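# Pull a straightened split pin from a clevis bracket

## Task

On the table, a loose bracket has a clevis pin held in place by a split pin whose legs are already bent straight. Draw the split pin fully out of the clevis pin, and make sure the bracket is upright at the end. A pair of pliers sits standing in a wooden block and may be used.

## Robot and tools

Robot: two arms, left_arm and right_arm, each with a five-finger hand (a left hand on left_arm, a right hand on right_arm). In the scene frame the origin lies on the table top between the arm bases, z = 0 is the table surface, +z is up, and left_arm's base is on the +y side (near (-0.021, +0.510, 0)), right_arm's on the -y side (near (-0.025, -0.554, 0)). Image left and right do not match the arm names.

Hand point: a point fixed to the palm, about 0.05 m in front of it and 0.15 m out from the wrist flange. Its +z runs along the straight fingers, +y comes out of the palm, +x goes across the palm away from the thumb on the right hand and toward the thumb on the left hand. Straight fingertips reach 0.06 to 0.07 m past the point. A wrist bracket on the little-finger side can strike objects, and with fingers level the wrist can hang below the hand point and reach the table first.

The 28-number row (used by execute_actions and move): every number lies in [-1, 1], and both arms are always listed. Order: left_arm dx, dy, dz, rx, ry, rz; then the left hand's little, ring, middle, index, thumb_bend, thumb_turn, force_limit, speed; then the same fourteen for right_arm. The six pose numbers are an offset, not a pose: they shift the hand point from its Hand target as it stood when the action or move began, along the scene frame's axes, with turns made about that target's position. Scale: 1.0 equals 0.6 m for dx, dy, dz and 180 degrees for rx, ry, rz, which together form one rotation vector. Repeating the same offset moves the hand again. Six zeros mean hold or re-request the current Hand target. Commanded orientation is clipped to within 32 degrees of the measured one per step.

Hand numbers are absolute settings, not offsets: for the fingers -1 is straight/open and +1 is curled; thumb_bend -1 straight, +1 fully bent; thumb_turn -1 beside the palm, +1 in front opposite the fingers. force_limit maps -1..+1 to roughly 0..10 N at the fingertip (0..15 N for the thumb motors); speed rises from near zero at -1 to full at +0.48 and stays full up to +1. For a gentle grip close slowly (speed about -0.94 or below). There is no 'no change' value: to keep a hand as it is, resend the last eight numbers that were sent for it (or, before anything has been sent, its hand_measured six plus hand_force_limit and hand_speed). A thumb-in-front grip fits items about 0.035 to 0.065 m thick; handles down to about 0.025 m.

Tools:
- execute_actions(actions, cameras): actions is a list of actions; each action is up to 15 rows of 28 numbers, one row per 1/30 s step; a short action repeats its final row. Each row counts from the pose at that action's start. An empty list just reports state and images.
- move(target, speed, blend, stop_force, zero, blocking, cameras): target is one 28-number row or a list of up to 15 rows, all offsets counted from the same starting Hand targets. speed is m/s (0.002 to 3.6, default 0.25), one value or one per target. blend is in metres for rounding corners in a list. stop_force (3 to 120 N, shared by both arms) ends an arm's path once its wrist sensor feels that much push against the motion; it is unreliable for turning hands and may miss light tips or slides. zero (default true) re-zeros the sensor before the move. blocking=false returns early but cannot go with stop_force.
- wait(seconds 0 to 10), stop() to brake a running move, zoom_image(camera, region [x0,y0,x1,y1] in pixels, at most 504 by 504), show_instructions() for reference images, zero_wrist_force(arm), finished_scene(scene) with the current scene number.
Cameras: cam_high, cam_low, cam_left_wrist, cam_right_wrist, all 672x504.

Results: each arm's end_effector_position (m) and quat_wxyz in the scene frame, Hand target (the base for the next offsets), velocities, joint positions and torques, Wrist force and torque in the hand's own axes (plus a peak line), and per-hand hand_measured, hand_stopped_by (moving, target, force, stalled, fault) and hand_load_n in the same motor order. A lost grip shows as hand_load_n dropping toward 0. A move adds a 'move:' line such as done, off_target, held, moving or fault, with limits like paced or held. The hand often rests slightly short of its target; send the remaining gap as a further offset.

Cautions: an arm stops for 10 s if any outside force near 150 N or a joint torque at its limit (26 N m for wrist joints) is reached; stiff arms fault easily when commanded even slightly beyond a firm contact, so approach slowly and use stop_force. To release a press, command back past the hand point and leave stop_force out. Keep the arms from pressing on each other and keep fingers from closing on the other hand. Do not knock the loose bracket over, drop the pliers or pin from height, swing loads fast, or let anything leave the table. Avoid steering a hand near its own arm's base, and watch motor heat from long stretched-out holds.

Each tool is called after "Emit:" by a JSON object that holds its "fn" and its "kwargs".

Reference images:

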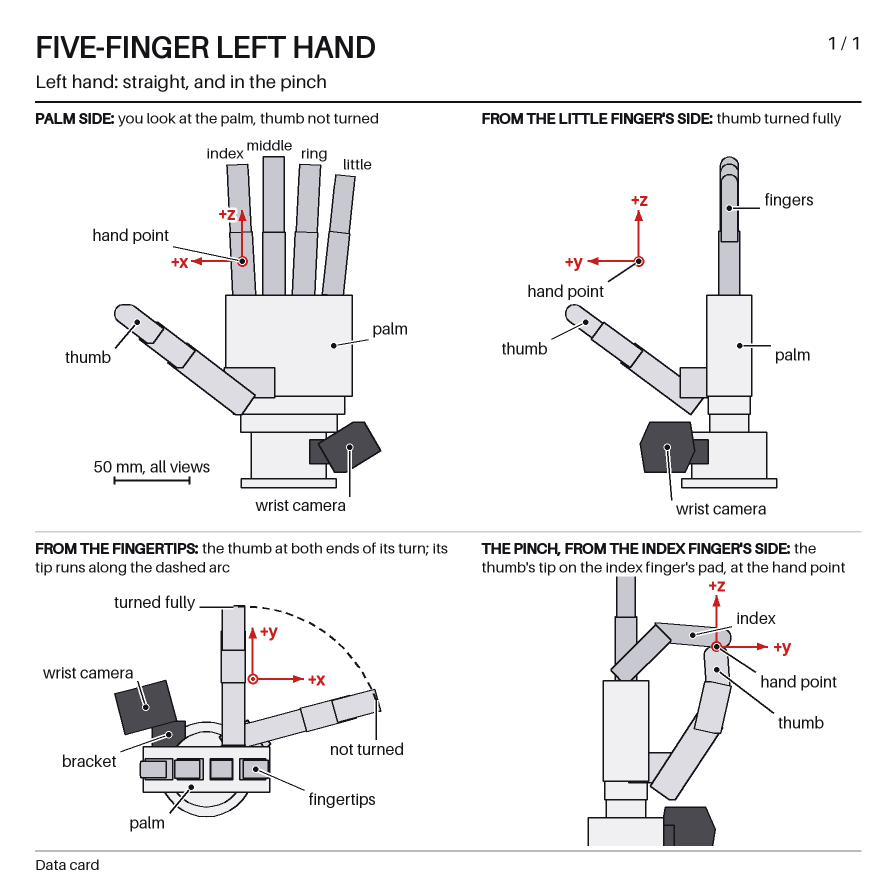

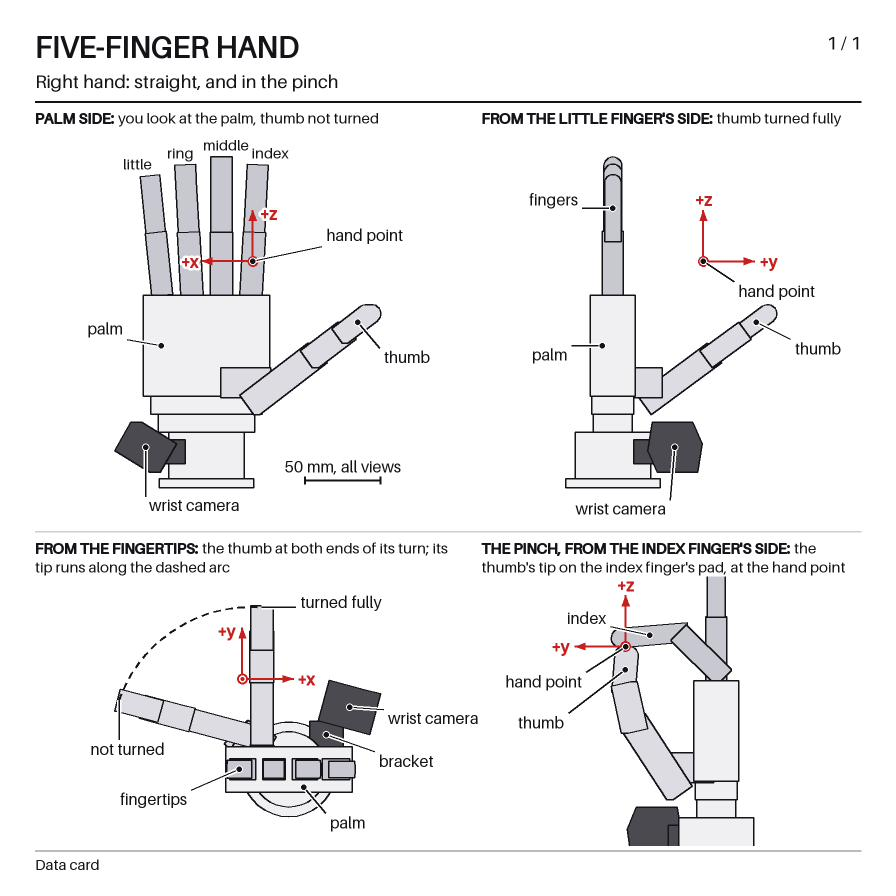

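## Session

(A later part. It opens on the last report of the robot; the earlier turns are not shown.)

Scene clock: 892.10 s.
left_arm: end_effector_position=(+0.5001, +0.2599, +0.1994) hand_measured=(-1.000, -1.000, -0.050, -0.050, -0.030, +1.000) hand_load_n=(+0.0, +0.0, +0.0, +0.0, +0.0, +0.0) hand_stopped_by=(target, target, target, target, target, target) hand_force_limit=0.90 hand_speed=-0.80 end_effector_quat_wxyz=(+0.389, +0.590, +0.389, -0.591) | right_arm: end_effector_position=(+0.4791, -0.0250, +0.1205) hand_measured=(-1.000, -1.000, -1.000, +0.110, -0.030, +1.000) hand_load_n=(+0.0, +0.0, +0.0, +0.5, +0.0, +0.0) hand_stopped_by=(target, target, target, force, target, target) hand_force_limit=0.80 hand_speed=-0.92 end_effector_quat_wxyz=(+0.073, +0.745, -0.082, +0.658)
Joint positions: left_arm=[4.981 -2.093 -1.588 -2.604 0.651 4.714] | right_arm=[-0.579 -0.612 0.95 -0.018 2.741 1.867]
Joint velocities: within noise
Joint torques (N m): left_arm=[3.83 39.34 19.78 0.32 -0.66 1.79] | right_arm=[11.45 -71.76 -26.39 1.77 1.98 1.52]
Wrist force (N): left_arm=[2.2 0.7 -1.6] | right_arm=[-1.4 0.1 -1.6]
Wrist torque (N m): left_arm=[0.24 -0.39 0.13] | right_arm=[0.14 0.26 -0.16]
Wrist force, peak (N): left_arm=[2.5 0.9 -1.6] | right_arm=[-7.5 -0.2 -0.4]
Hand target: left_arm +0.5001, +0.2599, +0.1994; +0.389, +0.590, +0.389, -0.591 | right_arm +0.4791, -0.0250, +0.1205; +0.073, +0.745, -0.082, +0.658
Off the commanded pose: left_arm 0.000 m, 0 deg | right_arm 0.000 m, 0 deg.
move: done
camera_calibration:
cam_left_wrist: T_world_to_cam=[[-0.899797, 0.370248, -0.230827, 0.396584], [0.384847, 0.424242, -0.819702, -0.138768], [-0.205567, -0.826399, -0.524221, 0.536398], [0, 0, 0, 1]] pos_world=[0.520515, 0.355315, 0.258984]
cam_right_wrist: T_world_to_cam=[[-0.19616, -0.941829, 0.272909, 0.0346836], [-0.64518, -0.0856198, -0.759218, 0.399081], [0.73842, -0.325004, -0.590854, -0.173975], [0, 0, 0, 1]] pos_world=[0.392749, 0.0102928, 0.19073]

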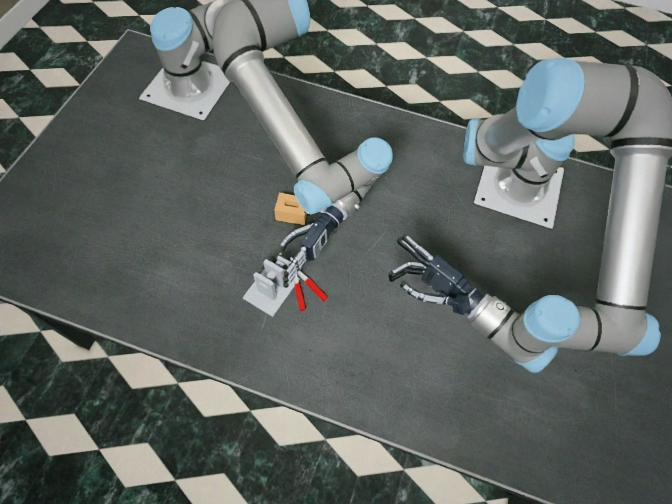

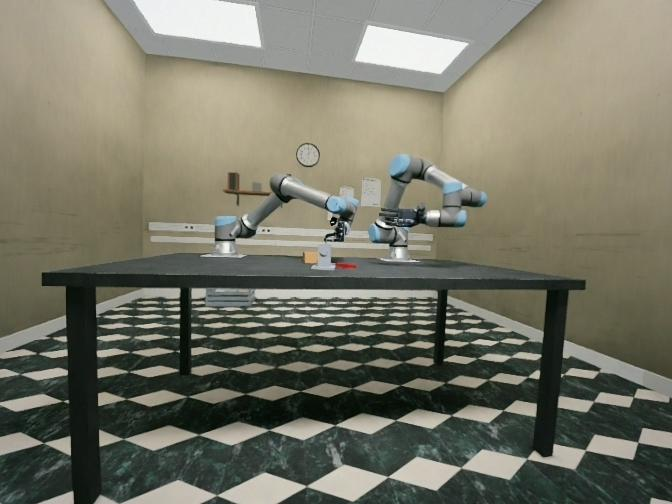

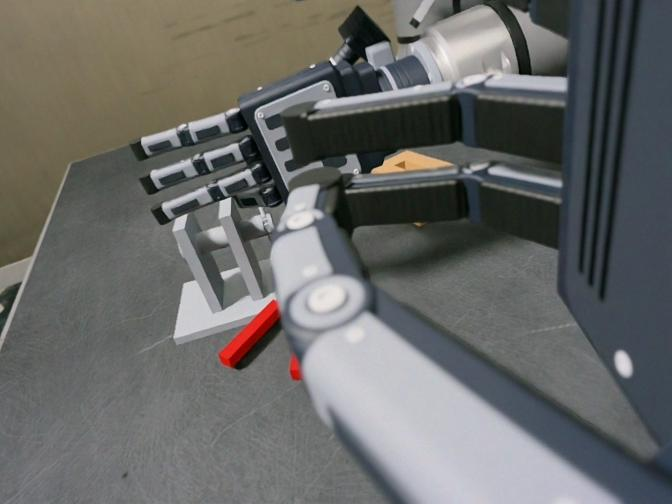

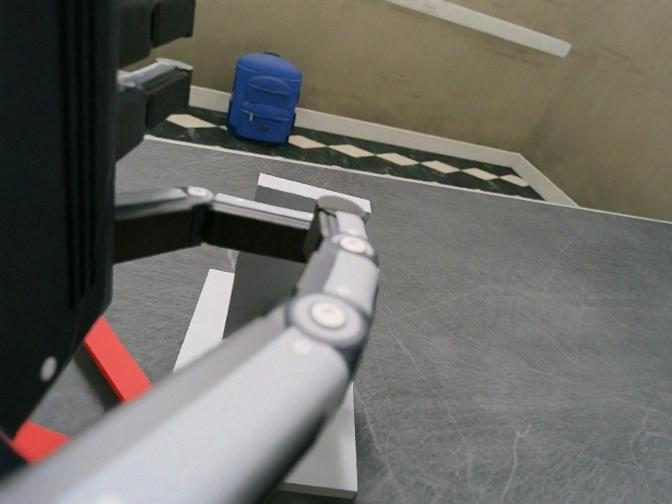

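Emit:
{"fn": "move", "kwargs": {"target": [[0,0,0,0,0,0,-1,-1,-0.05,-0.05,-0.03,1,0.9,-0.8,0,0,0,0,0,0,-1,-1,-1,0.24,-0.03,1,0.8,-0.92]], "speed": 0.01, "cameras": ["cam_high","cam_low","cam_left_wrist"]}}

Emit:
{"fn": "zoom_image", "kwargs": {"camera": "cam_low", "region": [305, 225, 355, 260]}}

Emit:
{"fn": "zoom_image", "kwargs": {"camera": "cam_high", "region": [260, 235, 310, 280]}}

Emit:
{"fn": "zoom_image", "kwargs": {"camera": "cam_left_wrist", "region": [190, 150, 300, 260]}}

Scene clock: 897.77 s.
left_arm: end_effector_position=(+0.5001, +0.2599, +0.1994) hand_measured=(-1.000, -1.000, -0.050, -0.050, -0.030, +1.000) hand_load_n=(+0.0, +0.0, +0.0, +0.0, +0.0, +0.0) hand_stopped_by=(target, target, target, target, target, target) hand_force_limit=0.90 hand_speed=-0.80 end_effector_quat_wxyz=(+0.389, +0.590, +0.389, -0.591) | right_arm: end_effector_position=(+0.4791, -0.0250, +0.1205) hand_measured=(-1.000, -1.000, -1.000, +0.238, -0.030, +1.000) hand_load_n=(+0.0, +0.0, +0.0, +5.5, +1.0, +0.0) hand_stopped_by=(target, target, target, target, target, target) hand_force_limit=0.80 hand_speed=-0.92 end_effector_quat_wxyz=(+0.073, +0.745, -0.082, +0.658)
Joint positions: left_arm=[4.981 -2.093 -1.588 -2.604 0.651 4.714] | right_arm=[-0.579 -0.612 0.95 -0.018 2.741 1.867]
Joint velocities: within noise
Joint torques (N m): left_arm=[3.24 39.91 20.36 0.25 -0.87 1.77] | right_arm=[8.31 -71.09 -23.52 1.12 1.82 1.36]
Wrist force (N): left_arm=[2.3 0.8 -1.6] | right_arm=[-1.6 0.0 -1.4]
Wrist torque (N m): left_arm=[0.27 -0.40 0.12] | right_arm=[0.12 0.28 -0.18]
Wrist force, peak (N): left_arm=[2.5 0.6 -1.7] | right_arm=[-1.7 -0.1 -1.5]
Hand target: left_arm +0.5001, +0.2599, +0.1994; +0.389, +0.590, +0.389, -0.591 | right_arm +0.4791, -0.0250, +0.1205; +0.073, +0.745, -0.082, +0.658
Off the commanded pose: left_arm 0.000 m, 0 deg | right_arm 0.000 m, 0 deg.
move: done
camera_calibration:
cam_left_wrist: T_world_to_cam=[[-0.899797, 0.370248, -0.230827, 0.396584], [0.384847, 0.424242, -0.819702, -0.138768], [-0.205567, -0.826399, -0.524221, 0.536398], [0, 0, 0, 1]] pos_world=[0.520515, 0.355315, 0.258984]
Images, in order (width x height): cam_high 672x504, cam_low 672x504, cam_left_wrist 672x504.

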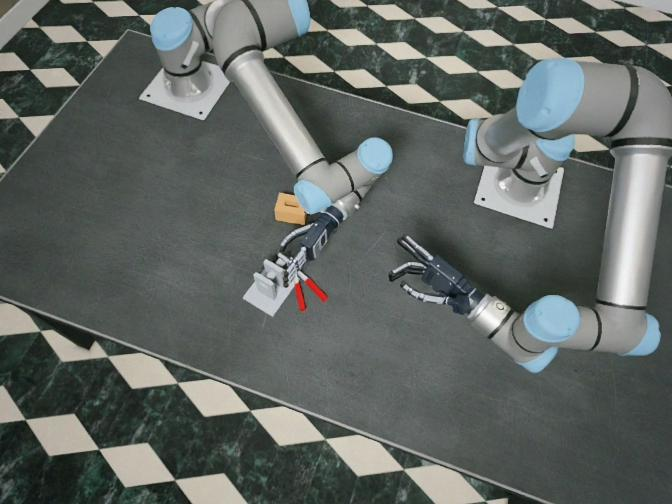

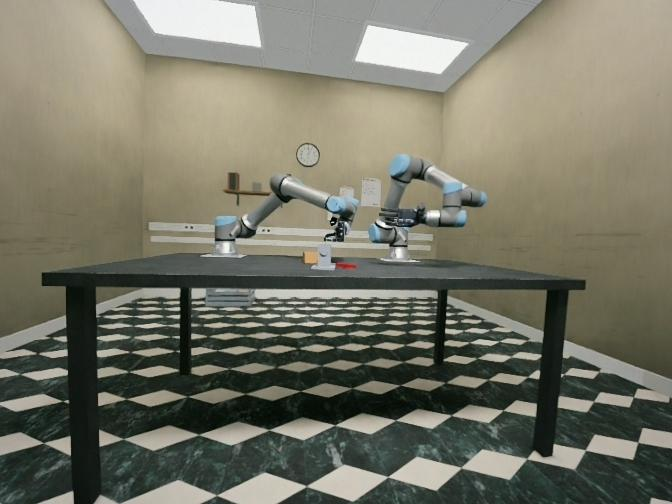

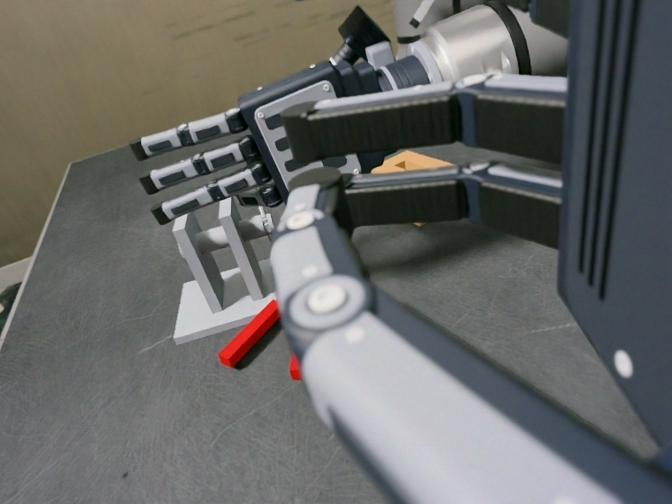

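Scaled by 10.080 from the camera's 672x504 image, which has a finer 960x720 frame.

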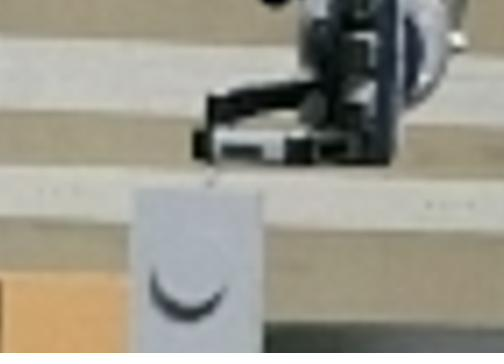

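Scaled by 10.080 from the camera's 672x504 image, which has a finer 960x720 frame.

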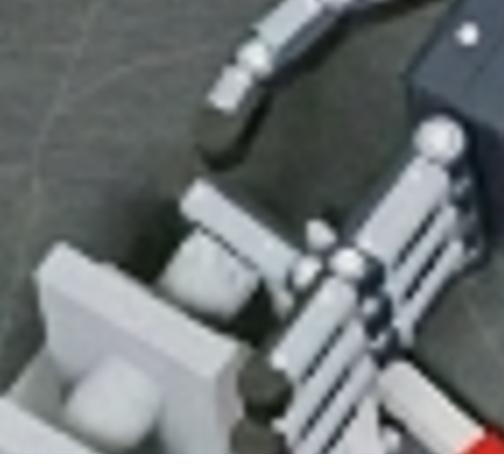

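Scaled by 4.582 from the camera's 672x504 image, which has a finer 960x720 frame.

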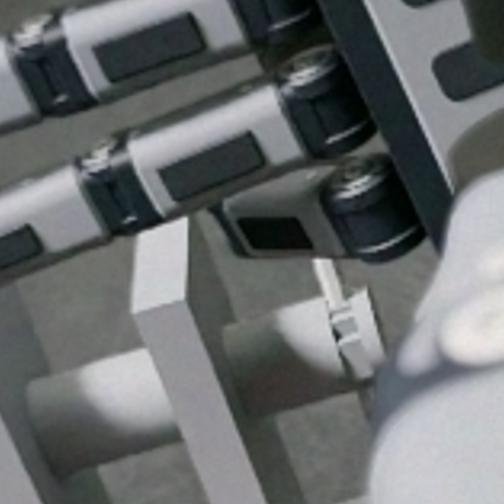

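Emit:
{"fn": "move", "kwargs": {"target": [[0,0,0,0,0,0,-1,-1,-0.05,-0.05,-0.03,1,0.9,-0.8,0,0,0.02,0,0,0,-1,-1,-1,0.24,-0.03,1,0.8,-0.92]], "speed": 0.01, "stop_force": 18, "cameras": ["cam_high","cam_low","cam_left_wrist","cam_right_wrist"]}}

Emit:
{"fn": "zoom_image", "kwargs": {"camera": "cam_low", "region": [305, 225, 355, 260]}}

Emit:
{"fn": "zoom_image", "kwargs": {"camera": "cam_high", "region": [260, 235, 310, 280]}}

Emit:
{"fn": "zoom_image", "kwargs": {"camera": "cam_left_wrist", "region": [190, 150, 300, 260]}}

Scene clock: 902.47 s.
left_arm: end_effector_position=(+0.5001, +0.2599, +0.1994) hand_measured=(-1.000, -1.000, -0.050, -0.050, -0.030, +1.000) hand_load_n=(+0.0, +0.0, +0.0, +0.0, +0.0, +0.5) hand_stopped_by=(target, target, target, target, target, target) hand_force_limit=0.90 hand_speed=-0.80 end_effector_quat_wxyz=(+0.389, +0.590, +0.389, -0.591) | right_arm: end_effector_position=(+0.4791, -0.0250, +0.1325) hand_measured=(-1.000, -1.000, -1.000, +0.238, -0.030, +1.000) hand_load_n=(+0.0, +0.0, +0.0, +5.5, +1.0, +0.0) hand_stopped_by=(target, target, target, target, target, target) hand_force_limit=0.80 hand_speed=-0.92 end_effector_quat_wxyz=(+0.073, +0.745, -0.082, +0.658)
Joint positions: left_arm=[4.981 -2.093 -1.588 -2.604 0.651 4.714] | right_arm=[-0.579 -0.623 0.94 0.004 2.741 1.867]
Joint velocities: within noise
Joint torques (N m): left_arm=[2.73 39.61 21.85 0.18 -0.75 1.63] | right_arm=[5.32 -71.82 -26.66 1.74 0.82 1.39]
Wrist force (N): left_arm=[2.2 0.7 -1.4] | right_arm=[-1.6 0.0 -1.4]
Wrist torque (N m): left_arm=[0.25 -0.38 0.12] | right_arm=[0.12 0.27 -0.17]
Wrist force, peak (N): left_arm=[2.5 0.9 -1.7] | right_arm=[-1.7 0.0 -1.6]
Hand target: left_arm +0.5001, +0.2599, +0.1994; +0.389, +0.590, +0.389, -0.591 | right_arm +0.4791, -0.0250, +0.1325; +0.073, +0.745, -0.082, +0.658
Off the commanded pose: left_arm 0.000 m, 0 deg | right_arm 0.000 m, 0 deg.
move: done
camera_calibration:
cam_left_wrist: T_world_to_cam=[[-0.899797, 0.370248, -0.230827, 0.396584], [0.384847, 0.424242, -0.819702, -0.138768], [-0.205567, -0.826399, -0.524221, 0.536398], [0, 0, 0, 1]] pos_world=[0.520515, 0.355315, 0.258984]
cam_right_wrist: T_world_to_cam=[[-0.19616, -0.941829, 0.272909, 0.0314087], [-0.64518, -0.0856198, -0.759218, 0.408192], [0.73842, -0.325004, -0.590854, -0.166885], [0, 0, 0, 1]] pos_world=[0.392749, 0.0102928, 0.20273]

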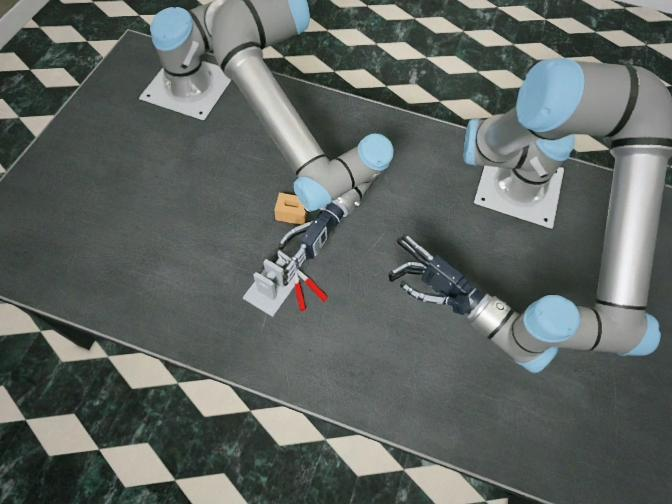

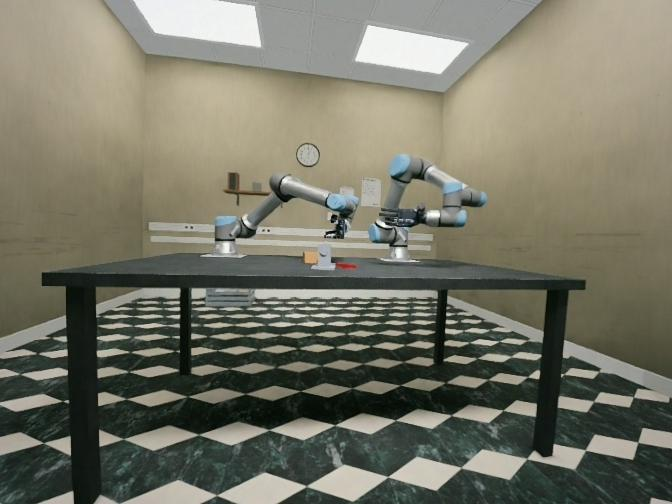

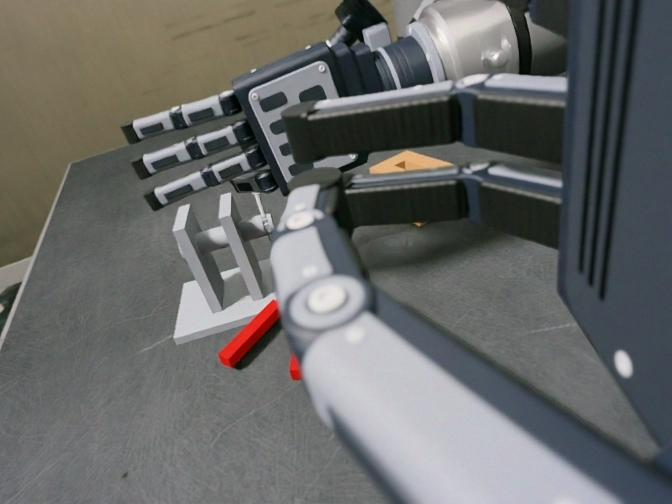

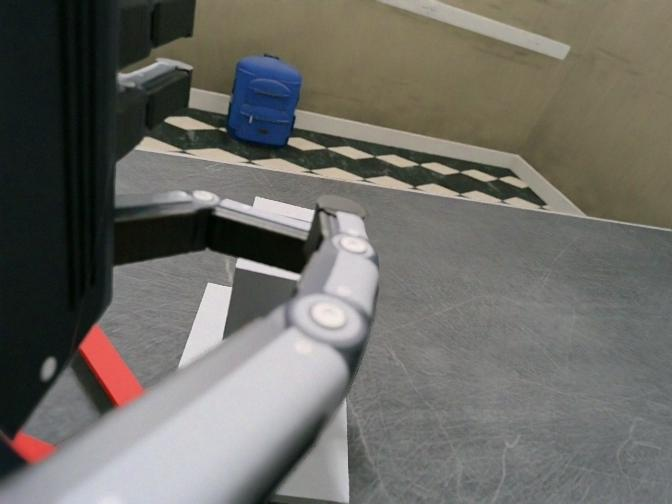

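Scaled by 10.080 from the camera's 672x504 image, which has a finer 960x720 frame.

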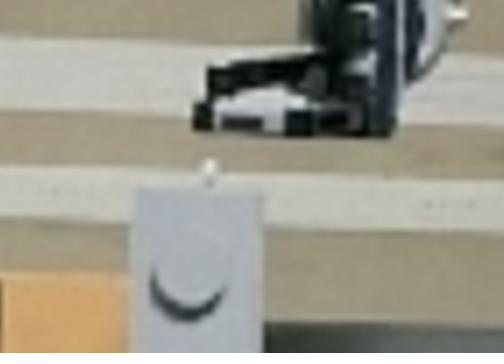

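Scaled by 10.080 from the camera's 672x504 image, which has a finer 960x720 frame.

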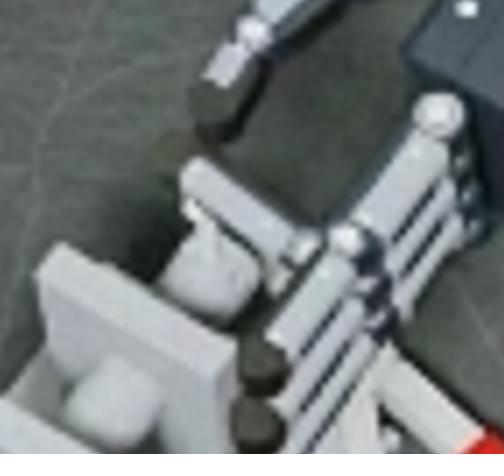

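Scaled by 4.582 from the camera's 672x504 image, which has a finer 960x720 frame.

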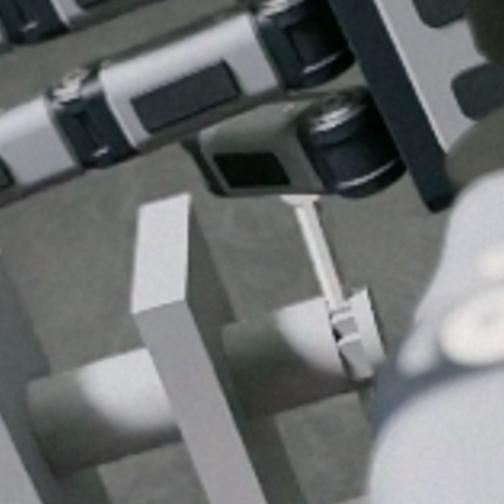

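Emit:
{"fn": "move", "kwargs": {"target": [[0,0,0,0,0,0,-1,-1,-0.05,-0.05,-0.03,1,0.9,-0.8,0.0032,0.0507,0,0,0,0,-1,-1,-1,0.06,-0.03,1,0.8,-0.8],[0,0,0,0,0,0,-1,-1,-0.05,-0.05,-0.03,1,0.9,-0.8,0.0032,0.0507,-0.0825,0,0,0,-1,-1,-1,0.06,-0.03,1,0.8,-0.8]], "speed": 0.06, "cameras": ["cam_high","cam_low","cam_right_wrist","cam_left_wrist"]}}

Emit:
{"fn": "zoom_image", "kwargs": {"camera": "cam_low", "region": [305, 225, 355, 260]}}

Emit:
{"fn": "zoom_image", "kwargs": {"camera": "cam_high", "region": [240, 210, 340, 300]}}

Emit:
{"fn": "zoom_image", "kwargs": {"camera": "cam_right_wrist", "region": [250, 120, 470, 300]}}

Scene clock: 926.20 s.
left_arm: end_effector_position=(+0.5001, +0.2599, +0.1994) hand_measured=(-1.000, -1.000, -0.050, -0.050, -0.030, +1.000) hand_load_n=(+0.0, +0.5, +0.0, +0.0, +0.0, +0.0) hand_stopped_by=(target, target, target, target, target, target) hand_force_limit=0.90 hand_speed=-0.80 end_effector_quat_wxyz=(+0.389, +0.590, +0.389, -0.591) | right_arm: end_effector_position=(+0.4810, +0.0054, +0.0832) hand_measured=(-1.000, -1.000, -1.000, +0.060, -0.030, +1.000) hand_load_n=(+0.0, -0.5, +0.0, +0.0, +0.0, +0.5) hand_stopped_by=(target, target, target, target, target, target) hand_force_limit=0.80 hand_speed=-0.80 end_effector_quat_wxyz=(+0.073, +0.745, -0.082, +0.658)
Joint positions: left_arm=[4.981 -2.093 -1.588 -2.604 0.651 4.714] | right_arm=[-0.557 -0.485 0.801 0.021 2.762 1.886]
Joint velocities: within noise
Joint torques (N m): left_arm=[1.98 39.45 21.15 0.05 -0.84 1.63] | right_arm=[12.59 -47.32 -9.02 -1.16 -0.34 -2.02]
Wrist force (N): left_arm=[2.3 0.7 -1.4] | right_arm=[-1.6 0.0 -1.2]
Wrist torque (N m): left_arm=[0.24 -0.39 0.12] | right_arm=[0.14 0.27 -0.15]
Wrist force, peak (N): left_arm=[2.4 0.9 -1.7] | right_arm=[-1.7 0.0 -1.7]
Hand target: left_arm +0.5001, +0.2599, +0.1994; +0.389, +0.590, +0.389, -0.591 | right_arm +0.4810, +0.0054, +0.0830; +0.073, +0.745, -0.082, +0.658
Off the commanded pose: left_arm 0.000 m, 0 deg | right_arm 0.000 m, 0 deg.
move: done
camera_calibration:
cam_left_wrist: T_world_to_cam=[[-0.899797, 0.370248, -0.230827, 0.396584], [0.384847, 0.424242, -0.819702, -0.138768], [-0.205567, -0.826399, -0.524221, 0.536398], [0, 0, 0, 1]] pos_world=[0.520515, 0.355315, 0.258984]
cam_right_wrist: T_world_to_cam=[[-0.196142, -0.941827, 0.272931, 0.0738843], [-0.645186, -0.0856459, -0.75921, 0.374517], [0.738419, -0.325004, -0.590855, -0.187596], [0, 0, 0, 1]] pos_world=[0.394649, 0.0406928, 0.15333]

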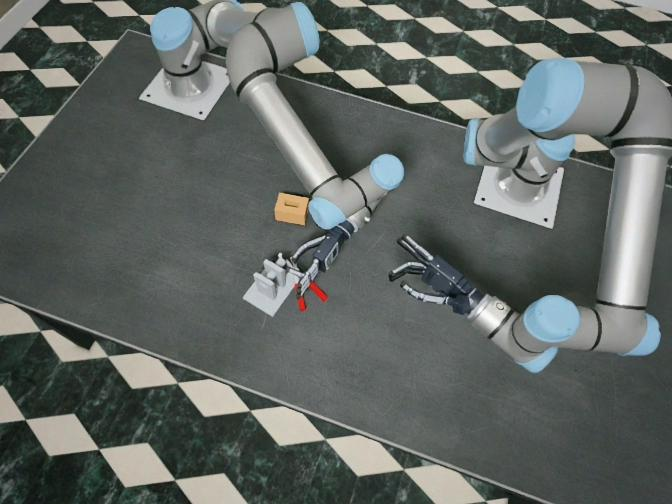

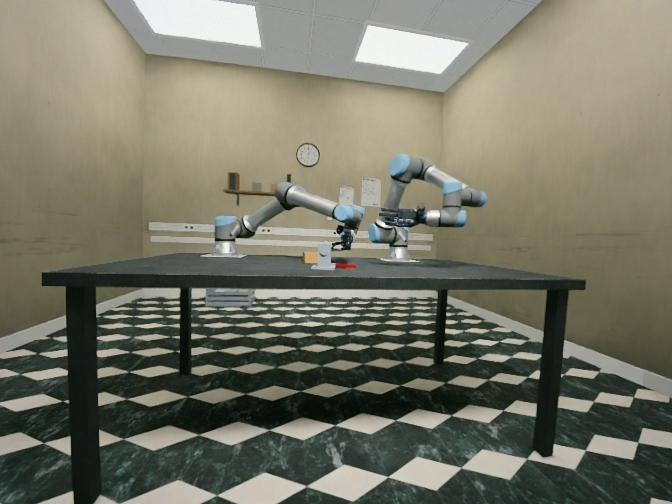

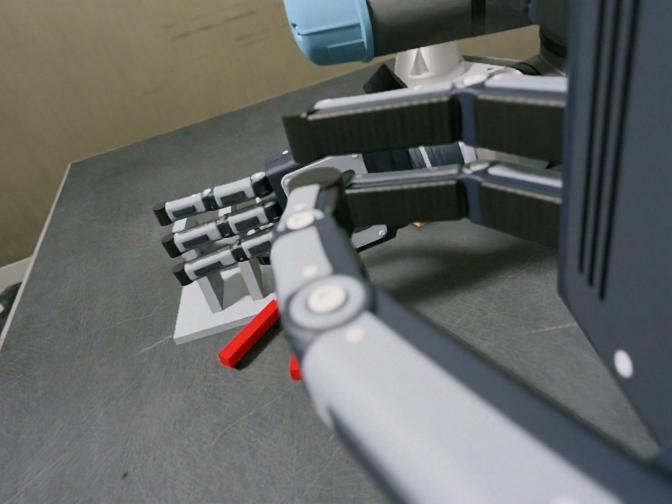

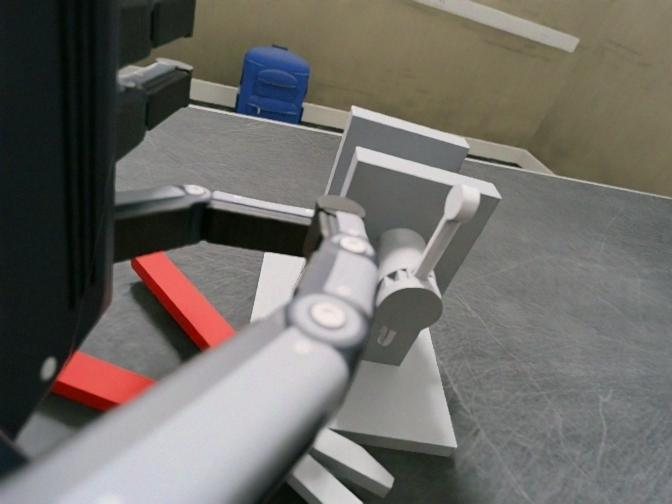

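Scaled by 10.080 from the camera's 672x504 image, which has a finer 960x720 frame.

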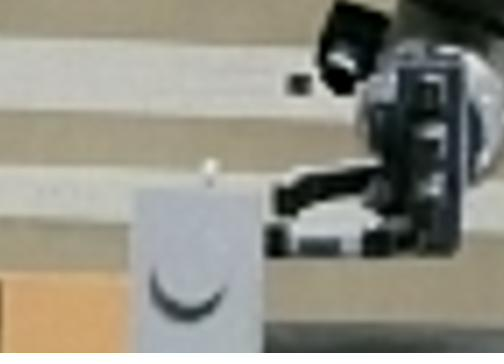

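Scaled by 5.040 from the camera's 672x504 image, which has a finer 960x720 frame.

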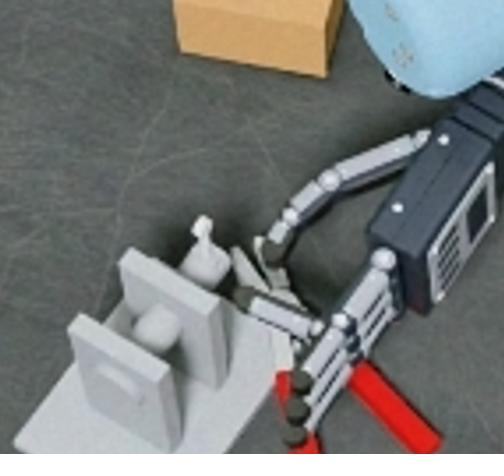

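Scaled by 2.291 from the camera's 672x504 image, which has a finer 960x720 frame.

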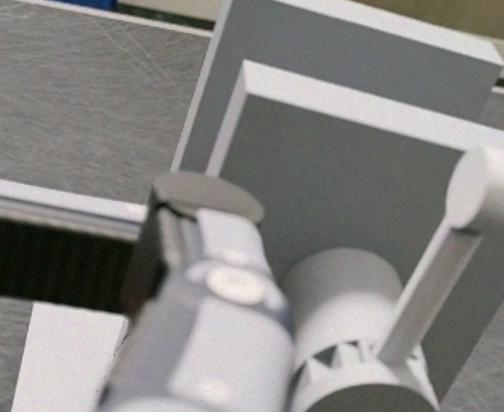

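Emit:
{"fn": "move", "kwargs": {"target": [[0,0,0,0,0,0,-1,-1,-0.05,-0.05,-0.03,1,0.9,-0.8,-0.0109,-0.0488,0,0,0,0,-1,-1,-1,0.06,-0.03,1,0.8,-0.8]], "speed": 0.025, "stop_force": 3, "cameras": ["cam_high","cam_low","cam_right_wrist","cam_left_wrist"]}}

Emit:
{"fn": "zoom_image", "kwargs": {"camera": "cam_high", "region": [260, 235, 310, 280]}}

Emit:
{"fn": "zoom_image", "kwargs": {"camera": "cam_left_wrist", "region": [150, 150, 300, 260]}}

Emit:
{"fn": "zoom_image", "kwargs": {"camera": "cam_right_wrist", "region": [200, 120, 420, 300]}}

Scene clock: 930.87 s.
left_arm: end_effector_position=(+0.5001, +0.2599, +0.1994) hand_measured=(-1.000, -1.000, -0.050, -0.050, -0.030, +1.000) hand_load_n=(+0.0, +0.0, +0.0, +0.0, +0.0, +0.0) hand_stopped_by=(target, target, target, target, target, target) hand_force_limit=0.90 hand_speed=-0.80 end_effector_quat_wxyz=(+0.389, +0.590, +0.389, -0.591) | right_arm: end_effector_position=(+0.4777, -0.0093, +0.0830) hand_measured=(-1.000, -1.000, -1.000, +0.060, -0.030, +1.000) hand_load_n=(+0.0, +0.0, +0.0, +0.0, +0.0, +0.0) hand_stopped_by=(target, target, target, target, target, target) hand_force_limit=0.80 hand_speed=-0.80 end_effector_quat_wxyz=(+0.073, +0.745, -0.082, +0.658)
Joint positions: left_arm=[4.981 -2.093 -1.588 -2.604 0.651 4.714] | right_arm=[-0.564 -0.53 0.892 -0.028 2.755 1.881]
Joint velocities: within noise
Joint torques (N m): left_arm=[1.64 39.62 21.07 -0.15 -0.72 1.56] | right_arm=[12.25 -46.17 -26.43 1.89 2.03 1.71]
Wrist force (N): left_arm=[2.3 0.8 -1.5] | right_arm=[-1.5 0.1 -1.3]
Wrist torque (N m): left_arm=[0.26 -0.40 0.13] | right_arm=[0.14 0.27 -0.15]
Wrist force, peak (N): left_arm=[2.5 0.8 -1.7] | right_arm=[-1.7 -4.4 -1.9]
Hand target: left_arm +0.5001, +0.2599, +0.1994; +0.389, +0.590, +0.389, -0.591 | right_arm +0.4777, -0.0093, +0.0830; +0.073, +0.745, -0.082, +0.658 (not the last commanded pose)
Off the commanded pose: left_arm 0.000 m, 0 deg | right_arm 0.015 m, 0 deg.
move: contact (right_arm)
camera_calibration:
cam_left_wrist: T_world_to_cam=[[-0.899797, 0.370248, -0.230827, 0.396584], [0.384847, 0.424242, -0.819702, -0.138768], [-0.205567, -0.826399, -0.524221, 0.536398], [0, 0, 0, 1]] pos_world=[0.520515, 0.355315, 0.258984]
cam_right_wrist: T_world_to_cam=[[-0.196559, -0.941734, 0.272949, 0.059598], [-0.64583, -0.0851079, -0.758723, 0.371282], [0.737745, -0.325413, -0.591471, -0.189699], [0, 0, 0, 1]] pos_world=[0.391449, 0.0259941, 0.153232]

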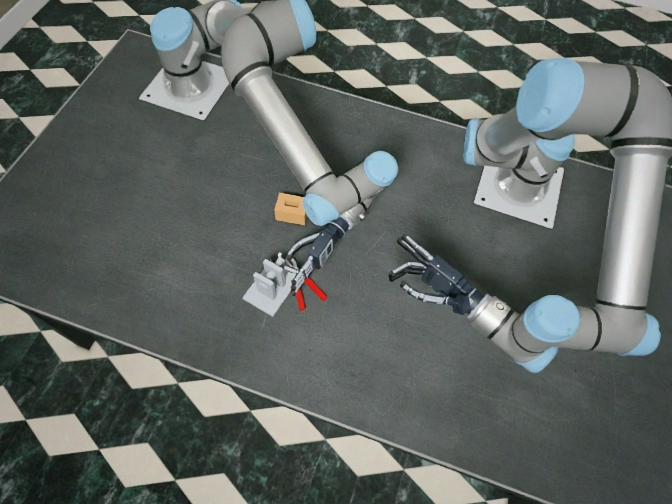

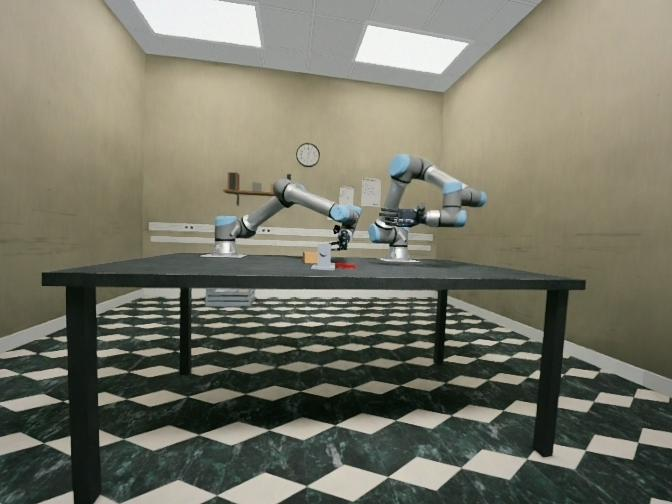

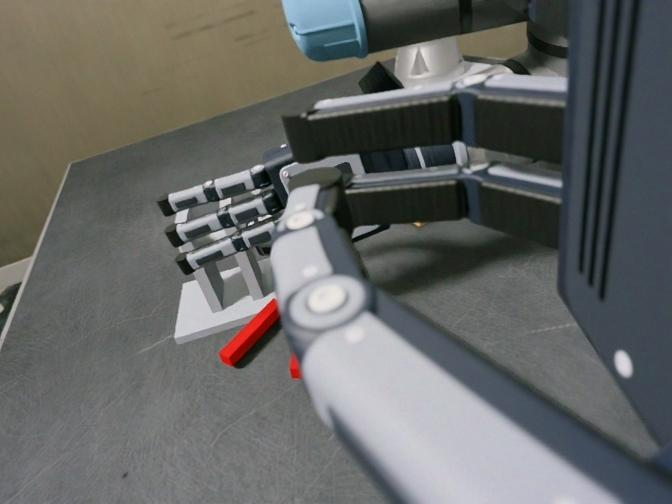

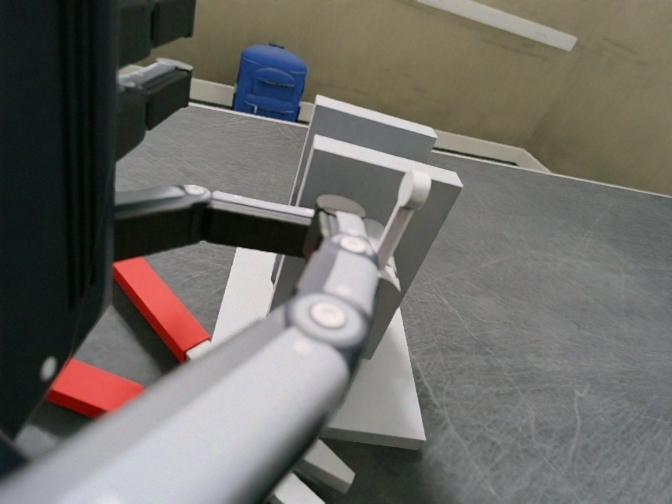

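Scaled by 10.080 from the camera's 672x504 image, which has a finer 960x720 frame.

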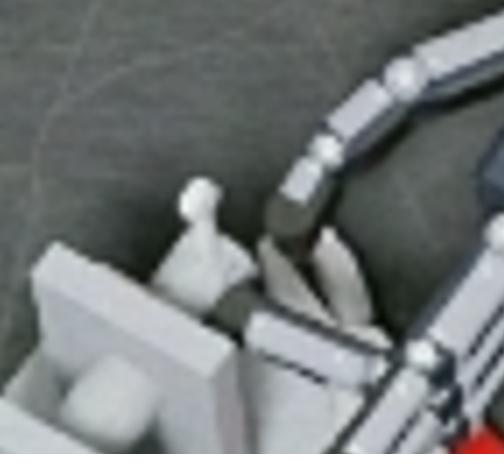

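Scaled by 3.360 from the camera's 672x504 image, which has a finer 960x720 frame.

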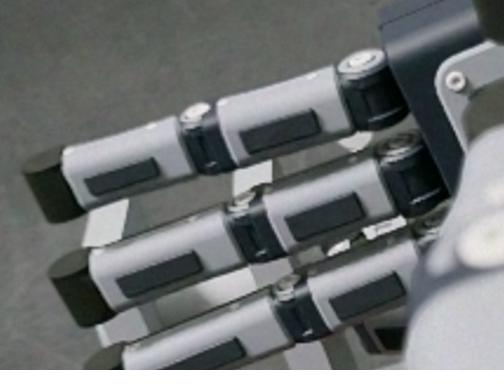

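Scaled by 2.291 from the camera's 672x504 image, which has a finer 960x720 frame.

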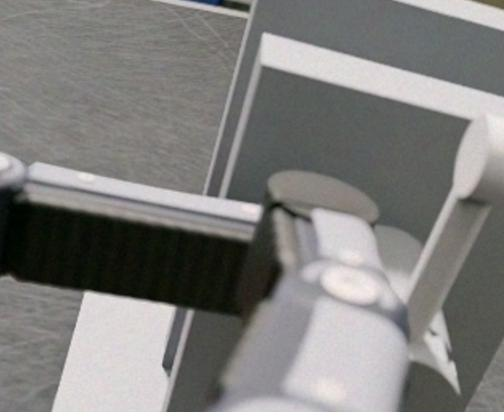

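Emit:
{"fn": "move", "kwargs": {"target": [[0,0,0,0,0,0,-1,-1,-0.05,-0.05,-0.03,1,0.9,-0.8,0.0011,0.0049,0.0,0,0,0,-1,-1,-1,0.06,-0.03,1,0.8,-0.8],[0,0,0,0,0,0,-1,-1,-0.05,-0.05,-0.03,1,0.9,-0.8,0.0011,0.0049,0.0065,0,0,0,-1,-1,-1,0.06,-0.03,1,0.8,-0.8]], "speed": 0.03, "cameras": []}}

Emit:
{"fn": "move", "kwargs": {"target": [[0,0,0,0,0,0,-1,-1,-0.05,-0.05,-0.03,1,0.9,-0.8,-0.0064,-0.0292,0,0,0,0,-1,-1,-1,0.06,-0.03,1,0.8,-0.8]], "speed": 0.02, "stop_force": 3, "cameras": ["cam_high","cam_low","cam_right_wrist","cam_left_wrist"]}}

Emit:
{"fn": "zoom_image", "kwargs": {"camera": "cam_high", "region": [260, 235, 310, 280]}}

Emit:
{"fn": "zoom_image", "kwargs": {"camera": "cam_right_wrist", "region": [200, 120, 420, 300]}}

Scene clock: 935.63 s.
left_arm: end_effector_position=(+0.5001, +0.2599, +0.1994) hand_measured=(-1.000, -1.000, -0.050, -0.050, -0.030, +1.000) hand_load_n=(+0.0, +0.0, +0.0, +0.0, +0.0, +0.0) hand_stopped_by=(target, target, target, target, target, target) hand_force_limit=0.90 hand_speed=-0.80 end_effector_quat_wxyz=(+0.389, +0.590, +0.389, -0.591) | right_arm: end_effector_position=(+0.4783, -0.0064, +0.0867) hand_measured=(-1.000, -1.000, -1.000, +0.060, -0.030, +1.000) hand_load_n=(+0.0, +0.0, +0.0, +0.0, +0.0, +0.0) hand_stopped_by=(target, target, target, target, target, target) hand_force_limit=0.80 hand_speed=-0.80 end_effector_quat_wxyz=(+0.073, +0.745, -0.082, +0.658)
Joint positions: left_arm=[4.981 -2.093 -1.588 -2.604 0.651 4.714] | right_arm=[-0.563 -0.525 0.872 -0.012 2.757 1.882]
Joint velocities: within noise
Joint torques (N m): left_arm=[0.53 40.18 21.09 -0.06 -0.68 1.66] | right_arm=[12.71 -74.4 -27.33 1.99 1.99 1.69]
Wrist force (N): left_arm=[2.5 0.6 -1.5] | right_arm=[-1.7 0.0 -1.3]
Wrist torque (N m): left_arm=[0.24 -0.43 0.14] | right_arm=[0.14 0.30 -0.17]
Wrist force, peak (N): left_arm=[2.4 0.7 -1.7] | right_arm=[-1.9 0.1 -1.4]
Hand target: left_arm +0.5001, +0.2599, +0.1994; +0.389, +0.590, +0.389, -0.591 | right_arm +0.4783, -0.0064, +0.0869; +0.073, +0.745, -0.082, +0.658
Off the commanded pose: left_arm 0.000 m, 0 deg | right_arm 0.000 m, 0 deg.
move: done
No camera images: "cameras" was empty.

Scene clock: 937.20 s.
left_arm: end_effector_position=(+0.5001, +0.2599, +0.1994) hand_measured=(-1.000, -1.000, -0.050, -0.050, -0.030, +1.000) hand_load_n=(+0.0, +0.0, +0.0, +0.0, +0.0, +0.0) hand_stopped_by=(target, target, target, target, target, target) hand_force_limit=0.90 hand_speed=-0.80 end_effector_quat_wxyz=(+0.389, +0.590, +0.389, -0.591) | right_arm: end_effector_position=(+0.4769, -0.0127, +0.0869) hand_measured=(-1.000, -1.000, -1.000, +0.060, -0.030, +1.000) hand_load_n=(+0.0, +0.0, +0.0, +0.0, -0.5, +0.0) hand_stopped_by=(target, target, target, target, target, target) hand_force_limit=0.80 hand_speed=-0.80 end_effector_quat_wxyz=(+0.073, +0.745, -0.082, +0.658)
Joint positions: left_arm=[4.981 -2.093 -1.588 -2.604 0.651 4.714] | right_arm=[-0.566 -0.544 0.909 -0.031 2.754 1.881]
Joint velocities: within noise
Joint torques (N m): left_arm=[0.13 38.93 20.36 -0.1 -0.74 1.62] | right_arm=[11.46 -43.44 -25.25 2.06 2.15 1.79]
Wrist force (N): left_arm=[2.2 0.7 -1.6] | right_arm=[1.1 -1.8 -1.8]
Wrist torque (N m): left_arm=[0.25 -0.38 0.12] | right_arm=[0.15 0.31 -0.16]
Wrist force, peak (N): left_arm=[2.5 0.7 -1.6] | right_arm=[2.1 -4.6 -2.1]
Hand target: left_arm +0.5001, +0.2599, +0.1994; +0.389, +0.590, +0.389, -0.591 | right_arm +0.4769, -0.0127, +0.0869; +0.073, +0.745, -0.082, +0.658 (not the last commanded pose)
Off the commanded pose: left_arm 0.000 m, 0 deg | right_arm 0.011 m, 0 deg.
move: contact (right_arm)
camera_calibration:
cam_left_wrist: T_world_to_cam=[[-0.899797, 0.370248, -0.230827, 0.396584], [0.384847, 0.424242, -0.819702, -0.138768], [-0.205567, -0.826399, -0.524221, 0.536398], [0, 0, 0, 1]] pos_world=[0.520515, 0.355315, 0.258984]
cam_right_wrist: T_world_to_cam=[[-0.196712, -0.941685, 0.27301, 0.0552161], [-0.646143, -0.0849198, -0.758477, 0.373656], [0.73743, -0.325605, -0.591759, -0.187749], [0, 0, 0, 1]] pos_world=[0.390749, 0.0225946, 0.157232]

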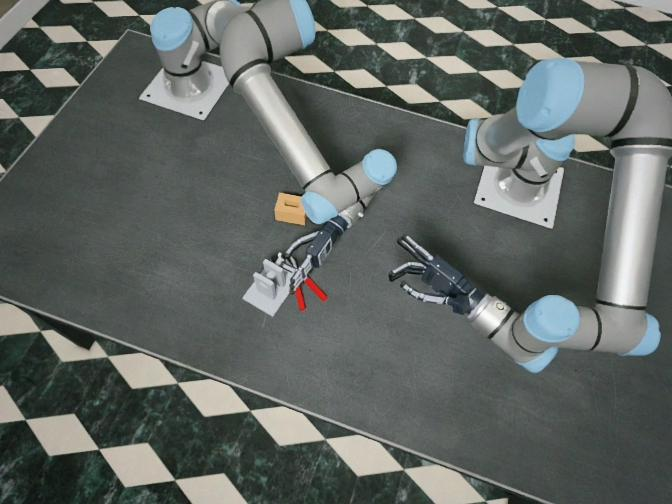

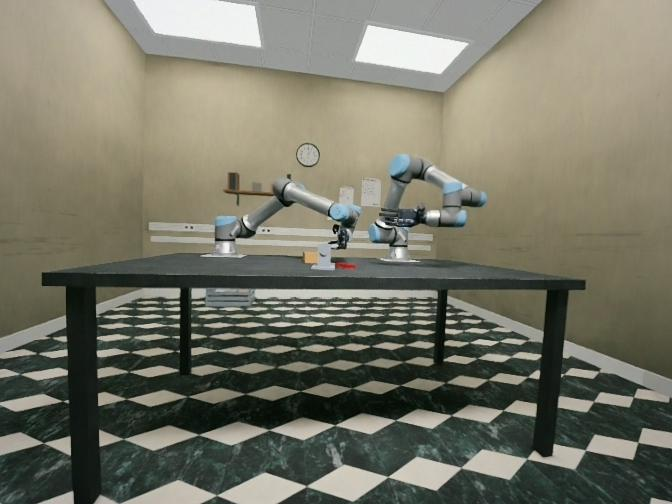

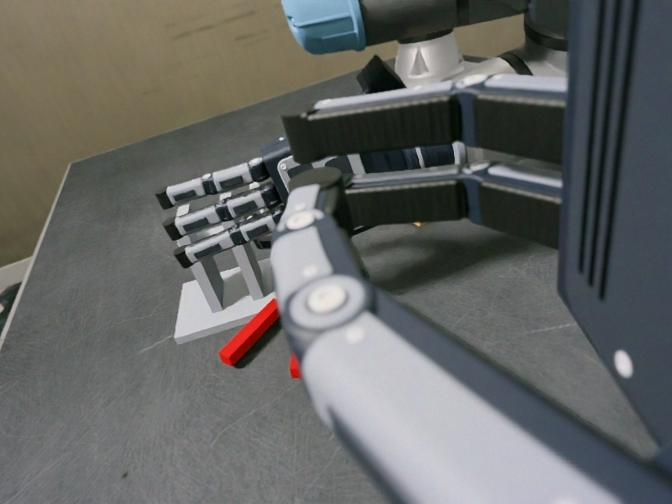

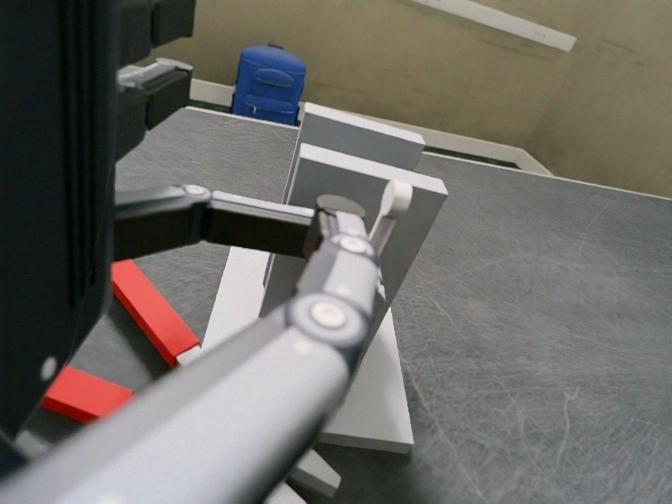

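Scaled by 10.080 from the camera's 672x504 image, which has a finer 960x720 frame.

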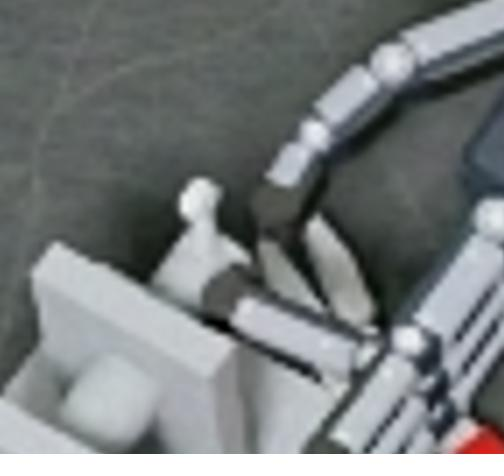

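Scaled by 2.291 from the camera's 672x504 image, which has a finer 960x720 frame.

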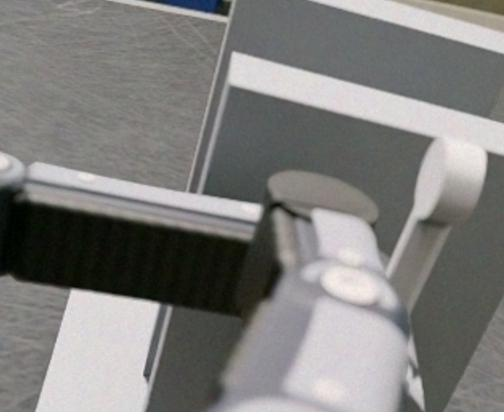

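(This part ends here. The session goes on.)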